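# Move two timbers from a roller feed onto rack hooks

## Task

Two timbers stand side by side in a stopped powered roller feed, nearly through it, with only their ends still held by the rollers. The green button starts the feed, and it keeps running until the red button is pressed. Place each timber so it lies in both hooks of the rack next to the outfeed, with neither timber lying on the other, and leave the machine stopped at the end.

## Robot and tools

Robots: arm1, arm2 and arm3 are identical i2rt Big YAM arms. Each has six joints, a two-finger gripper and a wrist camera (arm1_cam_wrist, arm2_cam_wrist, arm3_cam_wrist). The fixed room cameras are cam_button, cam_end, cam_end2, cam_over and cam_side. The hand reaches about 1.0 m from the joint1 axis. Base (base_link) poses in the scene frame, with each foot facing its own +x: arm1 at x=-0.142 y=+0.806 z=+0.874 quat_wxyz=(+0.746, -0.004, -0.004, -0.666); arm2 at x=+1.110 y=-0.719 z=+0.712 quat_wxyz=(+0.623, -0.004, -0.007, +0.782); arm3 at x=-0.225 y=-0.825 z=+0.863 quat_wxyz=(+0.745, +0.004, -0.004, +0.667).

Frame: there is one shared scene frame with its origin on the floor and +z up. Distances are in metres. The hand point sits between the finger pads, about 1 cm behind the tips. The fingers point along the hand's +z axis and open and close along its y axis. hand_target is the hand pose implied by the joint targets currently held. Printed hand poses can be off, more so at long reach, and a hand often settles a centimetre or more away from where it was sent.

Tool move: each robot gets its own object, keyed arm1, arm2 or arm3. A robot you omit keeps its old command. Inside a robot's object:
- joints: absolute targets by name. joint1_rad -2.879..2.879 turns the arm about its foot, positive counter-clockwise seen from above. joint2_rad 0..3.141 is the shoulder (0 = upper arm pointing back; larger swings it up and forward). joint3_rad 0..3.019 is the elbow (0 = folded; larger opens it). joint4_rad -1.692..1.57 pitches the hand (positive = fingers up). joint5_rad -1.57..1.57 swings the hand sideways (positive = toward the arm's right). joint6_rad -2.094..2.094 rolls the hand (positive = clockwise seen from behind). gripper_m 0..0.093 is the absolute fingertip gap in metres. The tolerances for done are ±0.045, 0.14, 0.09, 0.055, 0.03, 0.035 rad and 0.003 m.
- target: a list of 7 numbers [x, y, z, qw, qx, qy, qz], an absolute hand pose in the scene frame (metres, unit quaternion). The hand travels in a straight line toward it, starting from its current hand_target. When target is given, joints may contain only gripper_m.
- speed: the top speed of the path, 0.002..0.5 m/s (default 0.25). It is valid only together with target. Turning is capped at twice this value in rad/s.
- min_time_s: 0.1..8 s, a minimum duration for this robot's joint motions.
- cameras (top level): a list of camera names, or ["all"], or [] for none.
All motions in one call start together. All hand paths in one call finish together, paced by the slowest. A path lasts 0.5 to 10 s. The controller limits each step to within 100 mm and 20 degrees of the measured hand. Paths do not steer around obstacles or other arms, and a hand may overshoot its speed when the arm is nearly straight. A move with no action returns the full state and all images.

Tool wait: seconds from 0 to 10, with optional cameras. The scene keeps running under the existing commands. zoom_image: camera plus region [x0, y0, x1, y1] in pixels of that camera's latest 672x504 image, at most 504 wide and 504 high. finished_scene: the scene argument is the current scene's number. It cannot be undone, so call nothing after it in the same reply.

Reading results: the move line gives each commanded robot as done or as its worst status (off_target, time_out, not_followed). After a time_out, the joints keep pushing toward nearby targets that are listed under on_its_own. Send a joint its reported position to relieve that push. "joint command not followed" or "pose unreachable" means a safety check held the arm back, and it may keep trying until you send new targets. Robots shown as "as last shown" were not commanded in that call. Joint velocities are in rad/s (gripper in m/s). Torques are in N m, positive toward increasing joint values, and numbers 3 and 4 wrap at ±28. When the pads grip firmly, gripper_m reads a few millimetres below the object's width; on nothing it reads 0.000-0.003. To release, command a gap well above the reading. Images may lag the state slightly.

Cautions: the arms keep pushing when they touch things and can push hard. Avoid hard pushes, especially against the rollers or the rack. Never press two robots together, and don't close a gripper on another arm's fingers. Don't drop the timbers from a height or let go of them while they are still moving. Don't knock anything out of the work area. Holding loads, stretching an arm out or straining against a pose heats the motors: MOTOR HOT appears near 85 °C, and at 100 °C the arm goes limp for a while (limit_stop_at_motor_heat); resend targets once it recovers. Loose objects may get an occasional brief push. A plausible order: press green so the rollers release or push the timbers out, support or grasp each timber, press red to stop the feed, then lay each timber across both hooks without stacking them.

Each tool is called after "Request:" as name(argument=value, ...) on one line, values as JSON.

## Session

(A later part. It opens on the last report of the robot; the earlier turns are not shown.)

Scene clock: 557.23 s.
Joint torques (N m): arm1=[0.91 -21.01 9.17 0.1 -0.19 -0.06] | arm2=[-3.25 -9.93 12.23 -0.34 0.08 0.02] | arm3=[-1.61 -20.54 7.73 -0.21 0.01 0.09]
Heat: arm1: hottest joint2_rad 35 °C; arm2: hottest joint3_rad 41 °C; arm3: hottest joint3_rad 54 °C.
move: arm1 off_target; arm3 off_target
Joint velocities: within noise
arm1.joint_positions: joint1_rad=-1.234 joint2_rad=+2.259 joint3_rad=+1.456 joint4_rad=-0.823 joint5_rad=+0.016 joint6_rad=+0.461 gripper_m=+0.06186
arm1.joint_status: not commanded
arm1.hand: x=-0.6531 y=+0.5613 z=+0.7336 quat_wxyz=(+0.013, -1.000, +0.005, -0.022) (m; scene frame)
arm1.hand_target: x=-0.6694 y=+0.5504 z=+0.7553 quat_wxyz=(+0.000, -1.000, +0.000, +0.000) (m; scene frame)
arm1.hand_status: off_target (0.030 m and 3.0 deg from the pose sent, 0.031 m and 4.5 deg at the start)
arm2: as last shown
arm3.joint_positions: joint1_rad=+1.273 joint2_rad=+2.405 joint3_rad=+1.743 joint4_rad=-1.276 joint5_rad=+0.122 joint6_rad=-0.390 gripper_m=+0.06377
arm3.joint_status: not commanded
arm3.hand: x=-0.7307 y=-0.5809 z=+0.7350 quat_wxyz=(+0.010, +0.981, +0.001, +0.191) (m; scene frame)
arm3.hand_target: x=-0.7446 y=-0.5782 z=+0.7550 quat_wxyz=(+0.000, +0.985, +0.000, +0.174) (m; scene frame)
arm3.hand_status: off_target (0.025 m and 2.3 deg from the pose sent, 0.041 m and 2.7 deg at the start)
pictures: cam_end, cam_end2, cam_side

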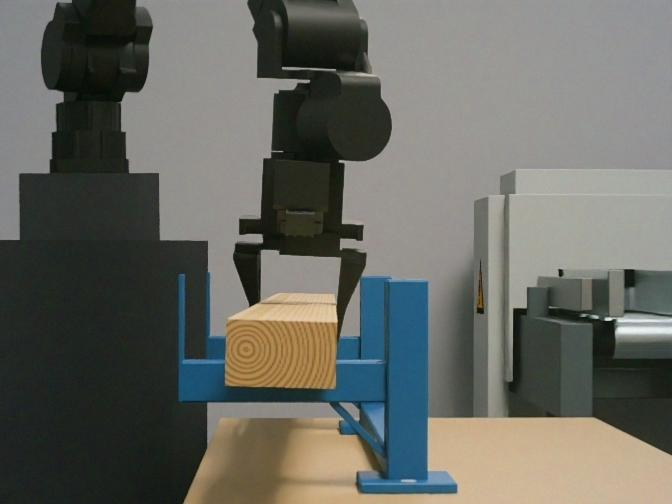

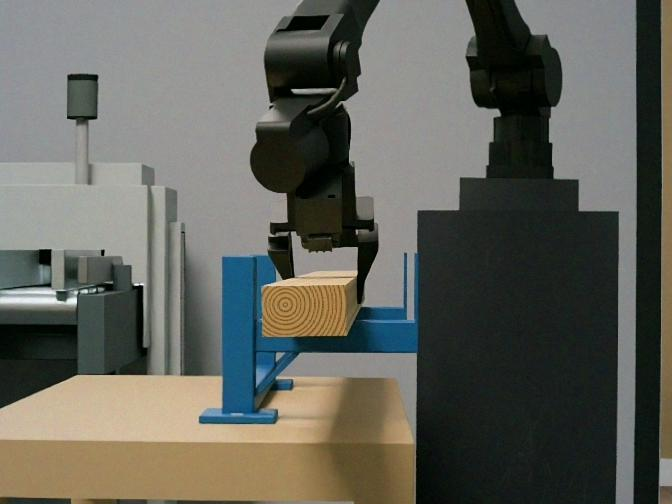

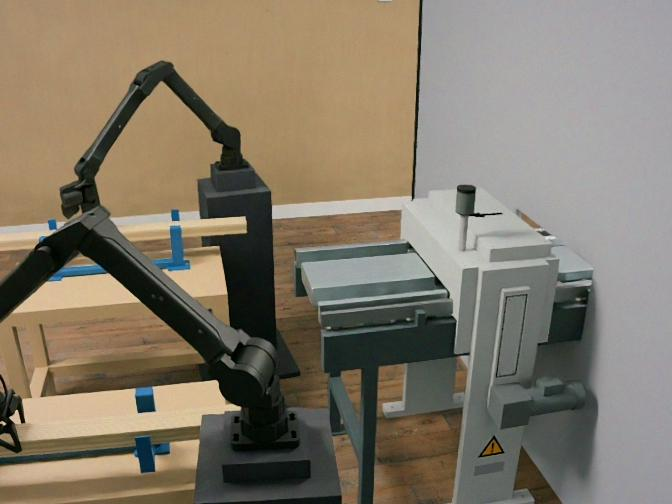

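Request:
move(arm1={"target":[-0.67,0.55,0.715,0,1,0,0],"speed":0.05}, arm3={"target":[-0.745,-0.578,0.71,0,0.985,0,0.174],"speed":0.05}, cameras=["cam_end","cam_end2","cam_side"])

Scene clock: 563.60 s.
Joint torques (N m): arm1=[1.03 -15.91 9.52 2.11 -0.06 -0.05] | arm2=[-3.31 -9.99 12.23 -0.35 0.08 0.01] | arm3=[-1.67 -15.5 8.13 1.85 -0.24 0.04]
Heat: arm1: hottest joint2_rad 35 °C; arm2: hottest joint3_rad 41 °C; arm3: hottest joint3_rad 53 °C.
move: arm1 off_target; arm3 off_target
Joint velocities: within noise
arm1.joint_positions: joint1_rad=-1.234 joint2_rad=+2.263 joint3_rad=+1.456 joint4_rad=-0.800 joint5_rad=+0.012 joint6_rad=+0.459 gripper_m=+0.06186
arm1.joint_status: not commanded
arm1.hand: x=-0.6570 y=+0.5586 z=+0.7310 quat_wxyz=(+0.007, -1.000, +0.004, -0.014) (m; scene frame)
arm1.hand_target: x=-0.6689 y=+0.5506 z=+0.7157 quat_wxyz=(+0.000, -1.000, +0.000, +0.000) (m; scene frame)
arm1.hand_status: off_target (0.022 m and 1.9 deg from the pose sent, 0.027 m and 3.0 deg at the start)
arm2: as last shown
arm3.joint_positions: joint1_rad=+1.276 joint2_rad=+2.410 joint3_rad=+1.743 joint4_rad=-1.267 joint5_rad=+0.129 joint6_rad=-0.384 gripper_m=+0.06377
arm3.joint_status: not commanded
arm3.hand: x=-0.7315 y=-0.5807 z=+0.7317 quat_wxyz=(+0.005, +0.982, +0.000, +0.191) (m; scene frame)
arm3.hand_target: x=-0.7439 y=-0.5785 z=+0.7110 quat_wxyz=(+0.000, +0.985, +0.000, +0.174) (m; scene frame)
arm3.hand_status: off_target (0.026 m and 2.1 deg from the pose sent, 0.029 m and 2.3 deg at the start)
pictures: cam_end, cam_end2, cam_side

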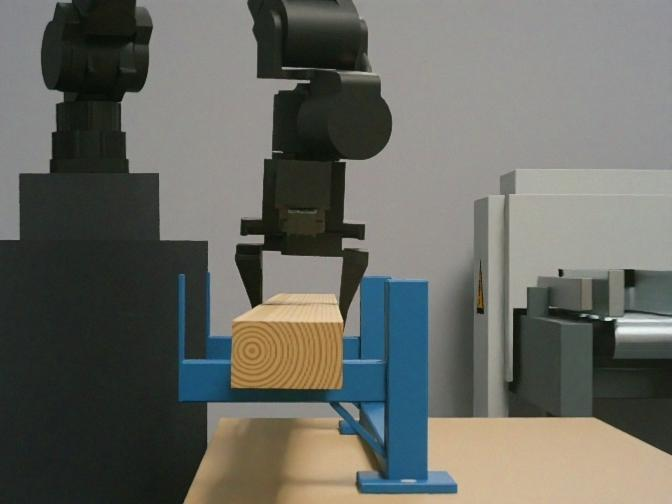

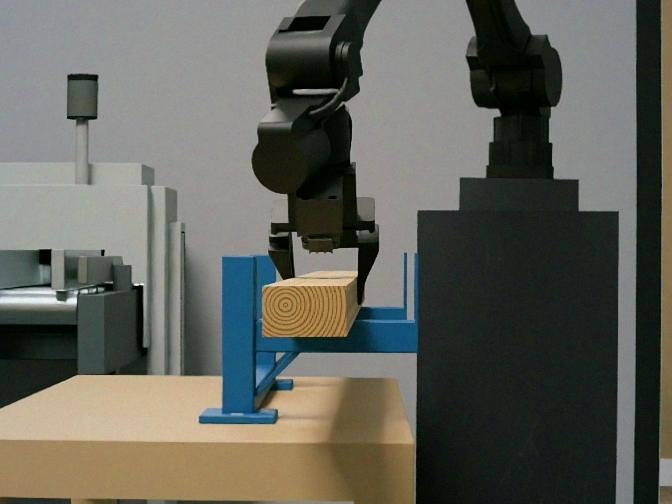

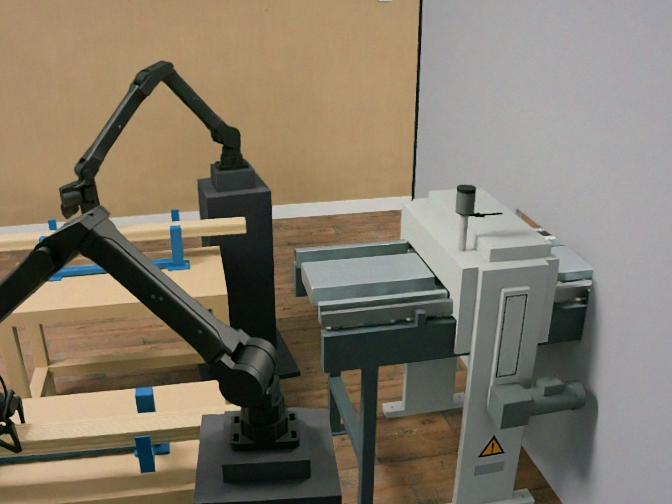

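Request:
move(arm1={"joints":{"gripper_m":0.09}}, arm3={"joints":{"gripper_m":0.09}}, cameras=["cam_end","cam_end2","cam_side"])

Request:
move(arm1={"target":[-0.665,0.55,0.92,0,1,0,0],"speed":0.12}, arm3={"target":[-0.80,-0.578,0.90,0,0.985,0,0.174],"speed":0.12}, cameras=["cam_end","cam_end2","cam_side","cam_over","arm1_cam_wrist","arm3_cam_wrist","cam_button"])

Scene clock: 579.07 s.
Joint torques (N m): arm1=[0.73 -17.73 9.24 0.7 -0.05 -0.06] | arm2=[-3.25 -9.99 12.25 -0.35 0.08 0.02] | arm3=[-1.67 -16.73 8.06 0.36 -0.16 0.04]
Heat: arm1: hottest joint2_rad 35 °C; arm2: hottest joint3_rad 41 °C; arm3: hottest joint3_rad 49 °C.
move: arm1 done; arm3 done
Joint velocities: within noise
arm1.joint_positions: joint1_rad=-1.234 joint2_rad=+2.284 joint3_rad=+1.459 joint4_rad=-0.767 joint5_rad=+0.012 joint6_rad=+0.459 gripper_m=+0.08992
arm1.joint_status: all done
arm1.hand: x=-0.6603 y=+0.5568 z=+0.7201 quat_wxyz=(+0.004, -1.000, +0.004, -0.007) (m; scene frame)
arm1.hand_target: x=-0.6691 y=+0.5504 z=+0.7159 quat_wxyz=(+0.000, -1.000, +0.000, +0.000) (m; scene frame)
arm1.hand_status: not commanded
arm2: as last shown
arm3.joint_positions: joint1_rad=+1.276 joint2_rad=+2.426 joint3_rad=+1.744 joint4_rad=-1.225 joint5_rad=+0.127 joint6_rad=-0.384 gripper_m=+0.08994
arm3.joint_status: all done
arm3.hand: x=-0.7370 y=-0.5786 z=+0.7196 quat_wxyz=(+0.001, +0.984, -0.001, +0.179) (m; scene frame)
arm3.hand_target: x=-0.7440 y=-0.5785 z=+0.7109 quat_wxyz=(+0.000, +0.985, +0.000, +0.174) (m; scene frame)
arm3.hand_status: not commanded
pictures: cam_end, cam_end2, cam_side

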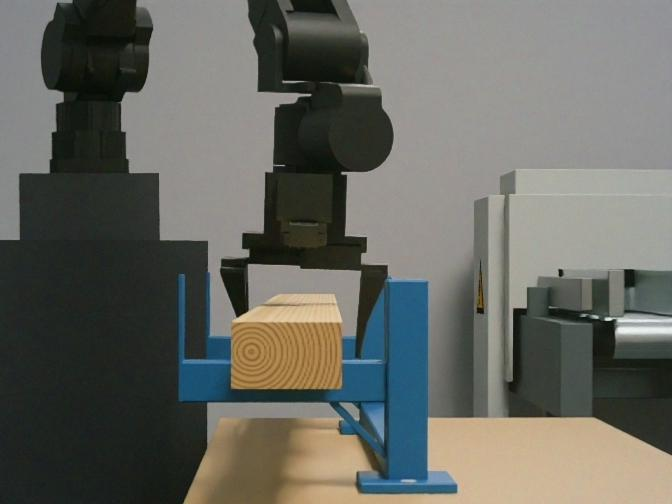

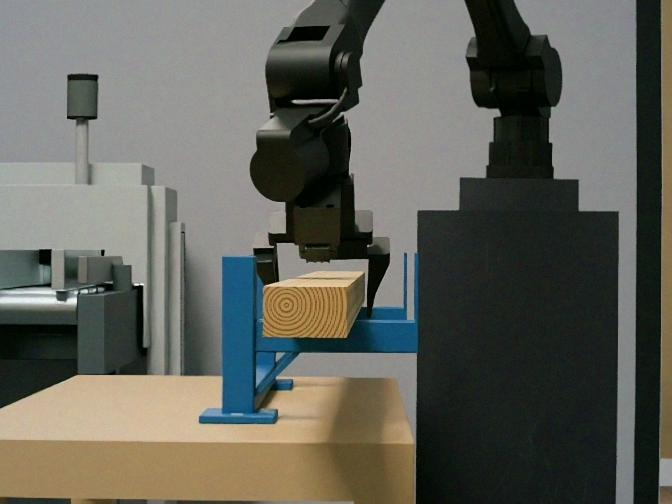

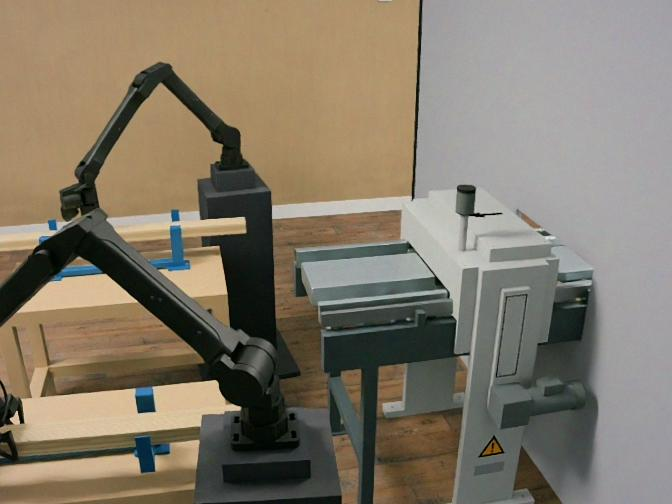

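Scene clock: 581.57 s.
Joint torques (N m): arm1=[1.49 -17.96 12.48 -0.21 -0.05 0.01] | arm2=[-3.25 -9.93 12.23 -0.34 0.08 0.01] | arm3=[-1.26 -19.25 11.52 -0.4 -0.17 0.13]
Heat: arm1: hottest joint2_rad 35 °C; arm2: hottest joint3_rad 41 °C; arm3: hottest joint3_rad 49 °C.
move: arm1 off_target; arm3 off_target
Joint velocities: within noise
arm1.joint_positions: joint1_rad=-1.233 joint2_rad=+1.985 joint3_rad=+1.517 joint4_rad=-1.138 joint5_rad=+0.012 joint6_rad=+0.459 gripper_m=+0.08994
arm1.joint_status: not commanded
arm1.hand: x=-0.6547 y=+0.5614 z=+0.9056 quat_wxyz=(+0.007, -1.000, +0.004, -0.014) (m; scene frame)
arm1.hand_target: x=-0.6644 y=+0.5502 z=+0.9202 quat_wxyz=(+0.000, -1.000, +0.000, +0.000) (m; scene frame)
arm1.hand_status: off_target (0.021 m and 1.8 deg from the pose sent, 0.200 m and 1.1 deg at the start)
arm2: as last shown
arm3.joint_positions: joint1_rad=+1.298 joint2_rad=+2.334 joint3_rad=+2.055 joint4_rad=-1.658 joint5_rad=+0.117 joint6_rad=-0.367 gripper_m=+0.08996
arm3.joint_status: not commanded
arm3.hand: x=-0.7842 y=-0.5773 z=+0.8868 quat_wxyz=(+0.007, +0.982, +0.001, +0.191) (m; scene frame)
arm3.hand_target: x=-0.7992 y=-0.5783 z=+0.9001 quat_wxyz=(+0.000, +0.985, +0.000, +0.174) (m; scene frame)
arm3.hand_status: off_target (0.021 m and 2.1 deg from the pose sent, 0.191 m and 0.6 deg at the start)
pictures: arm1_cam_wrist, arm3_cam_wrist, cam_button, cam_end, cam_end2, cam_over, cam_side

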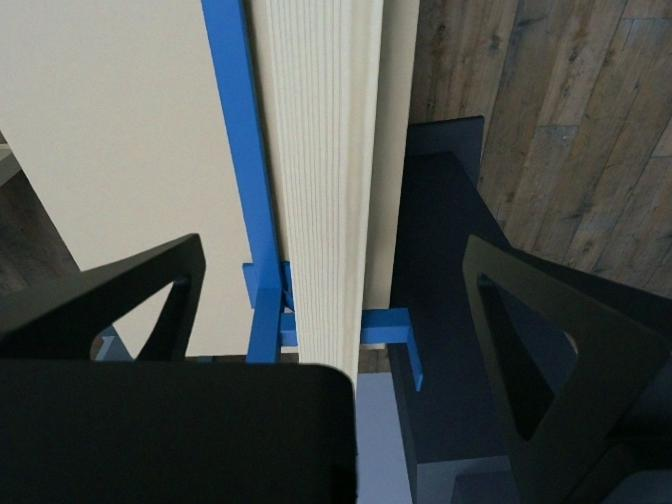

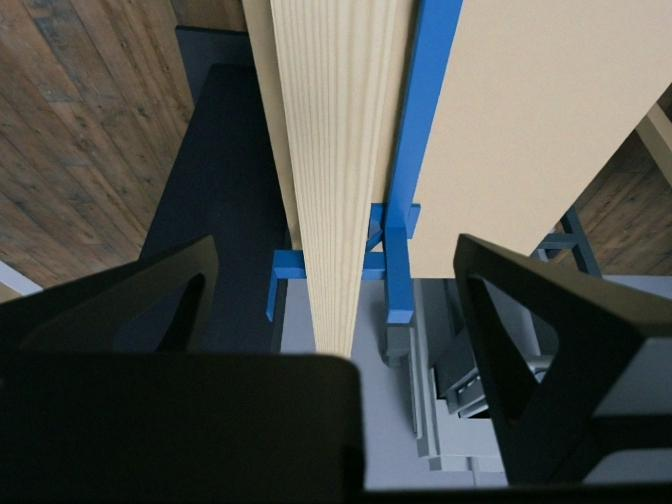

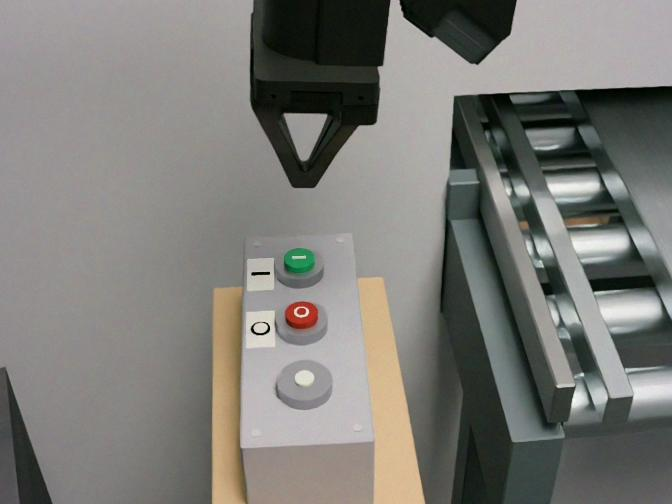

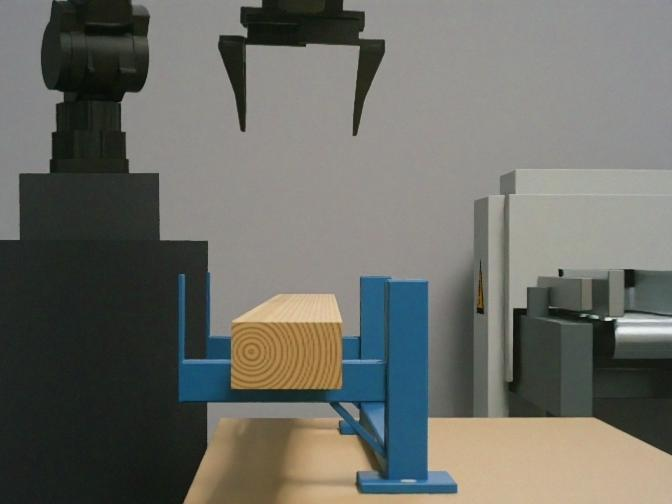

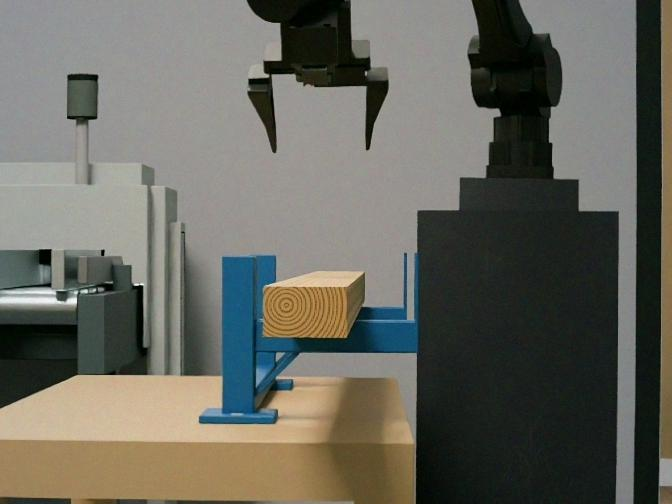

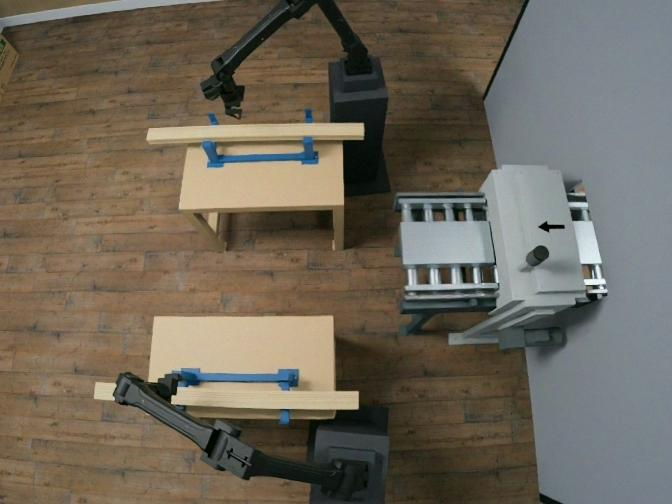

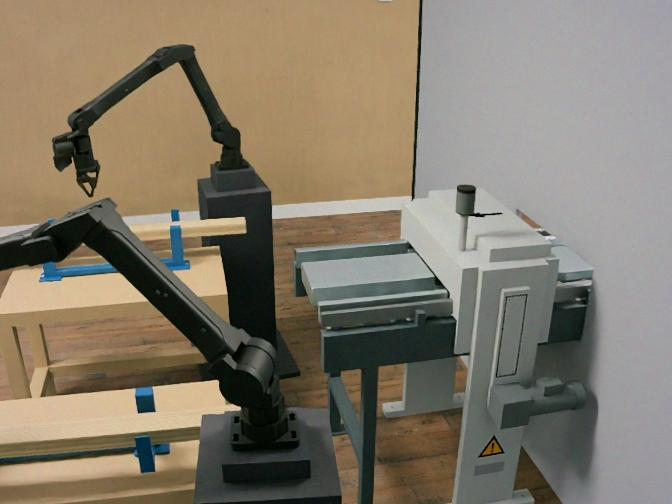

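Request:
finished_scene(scene=1)

The scene is finished: the task was done.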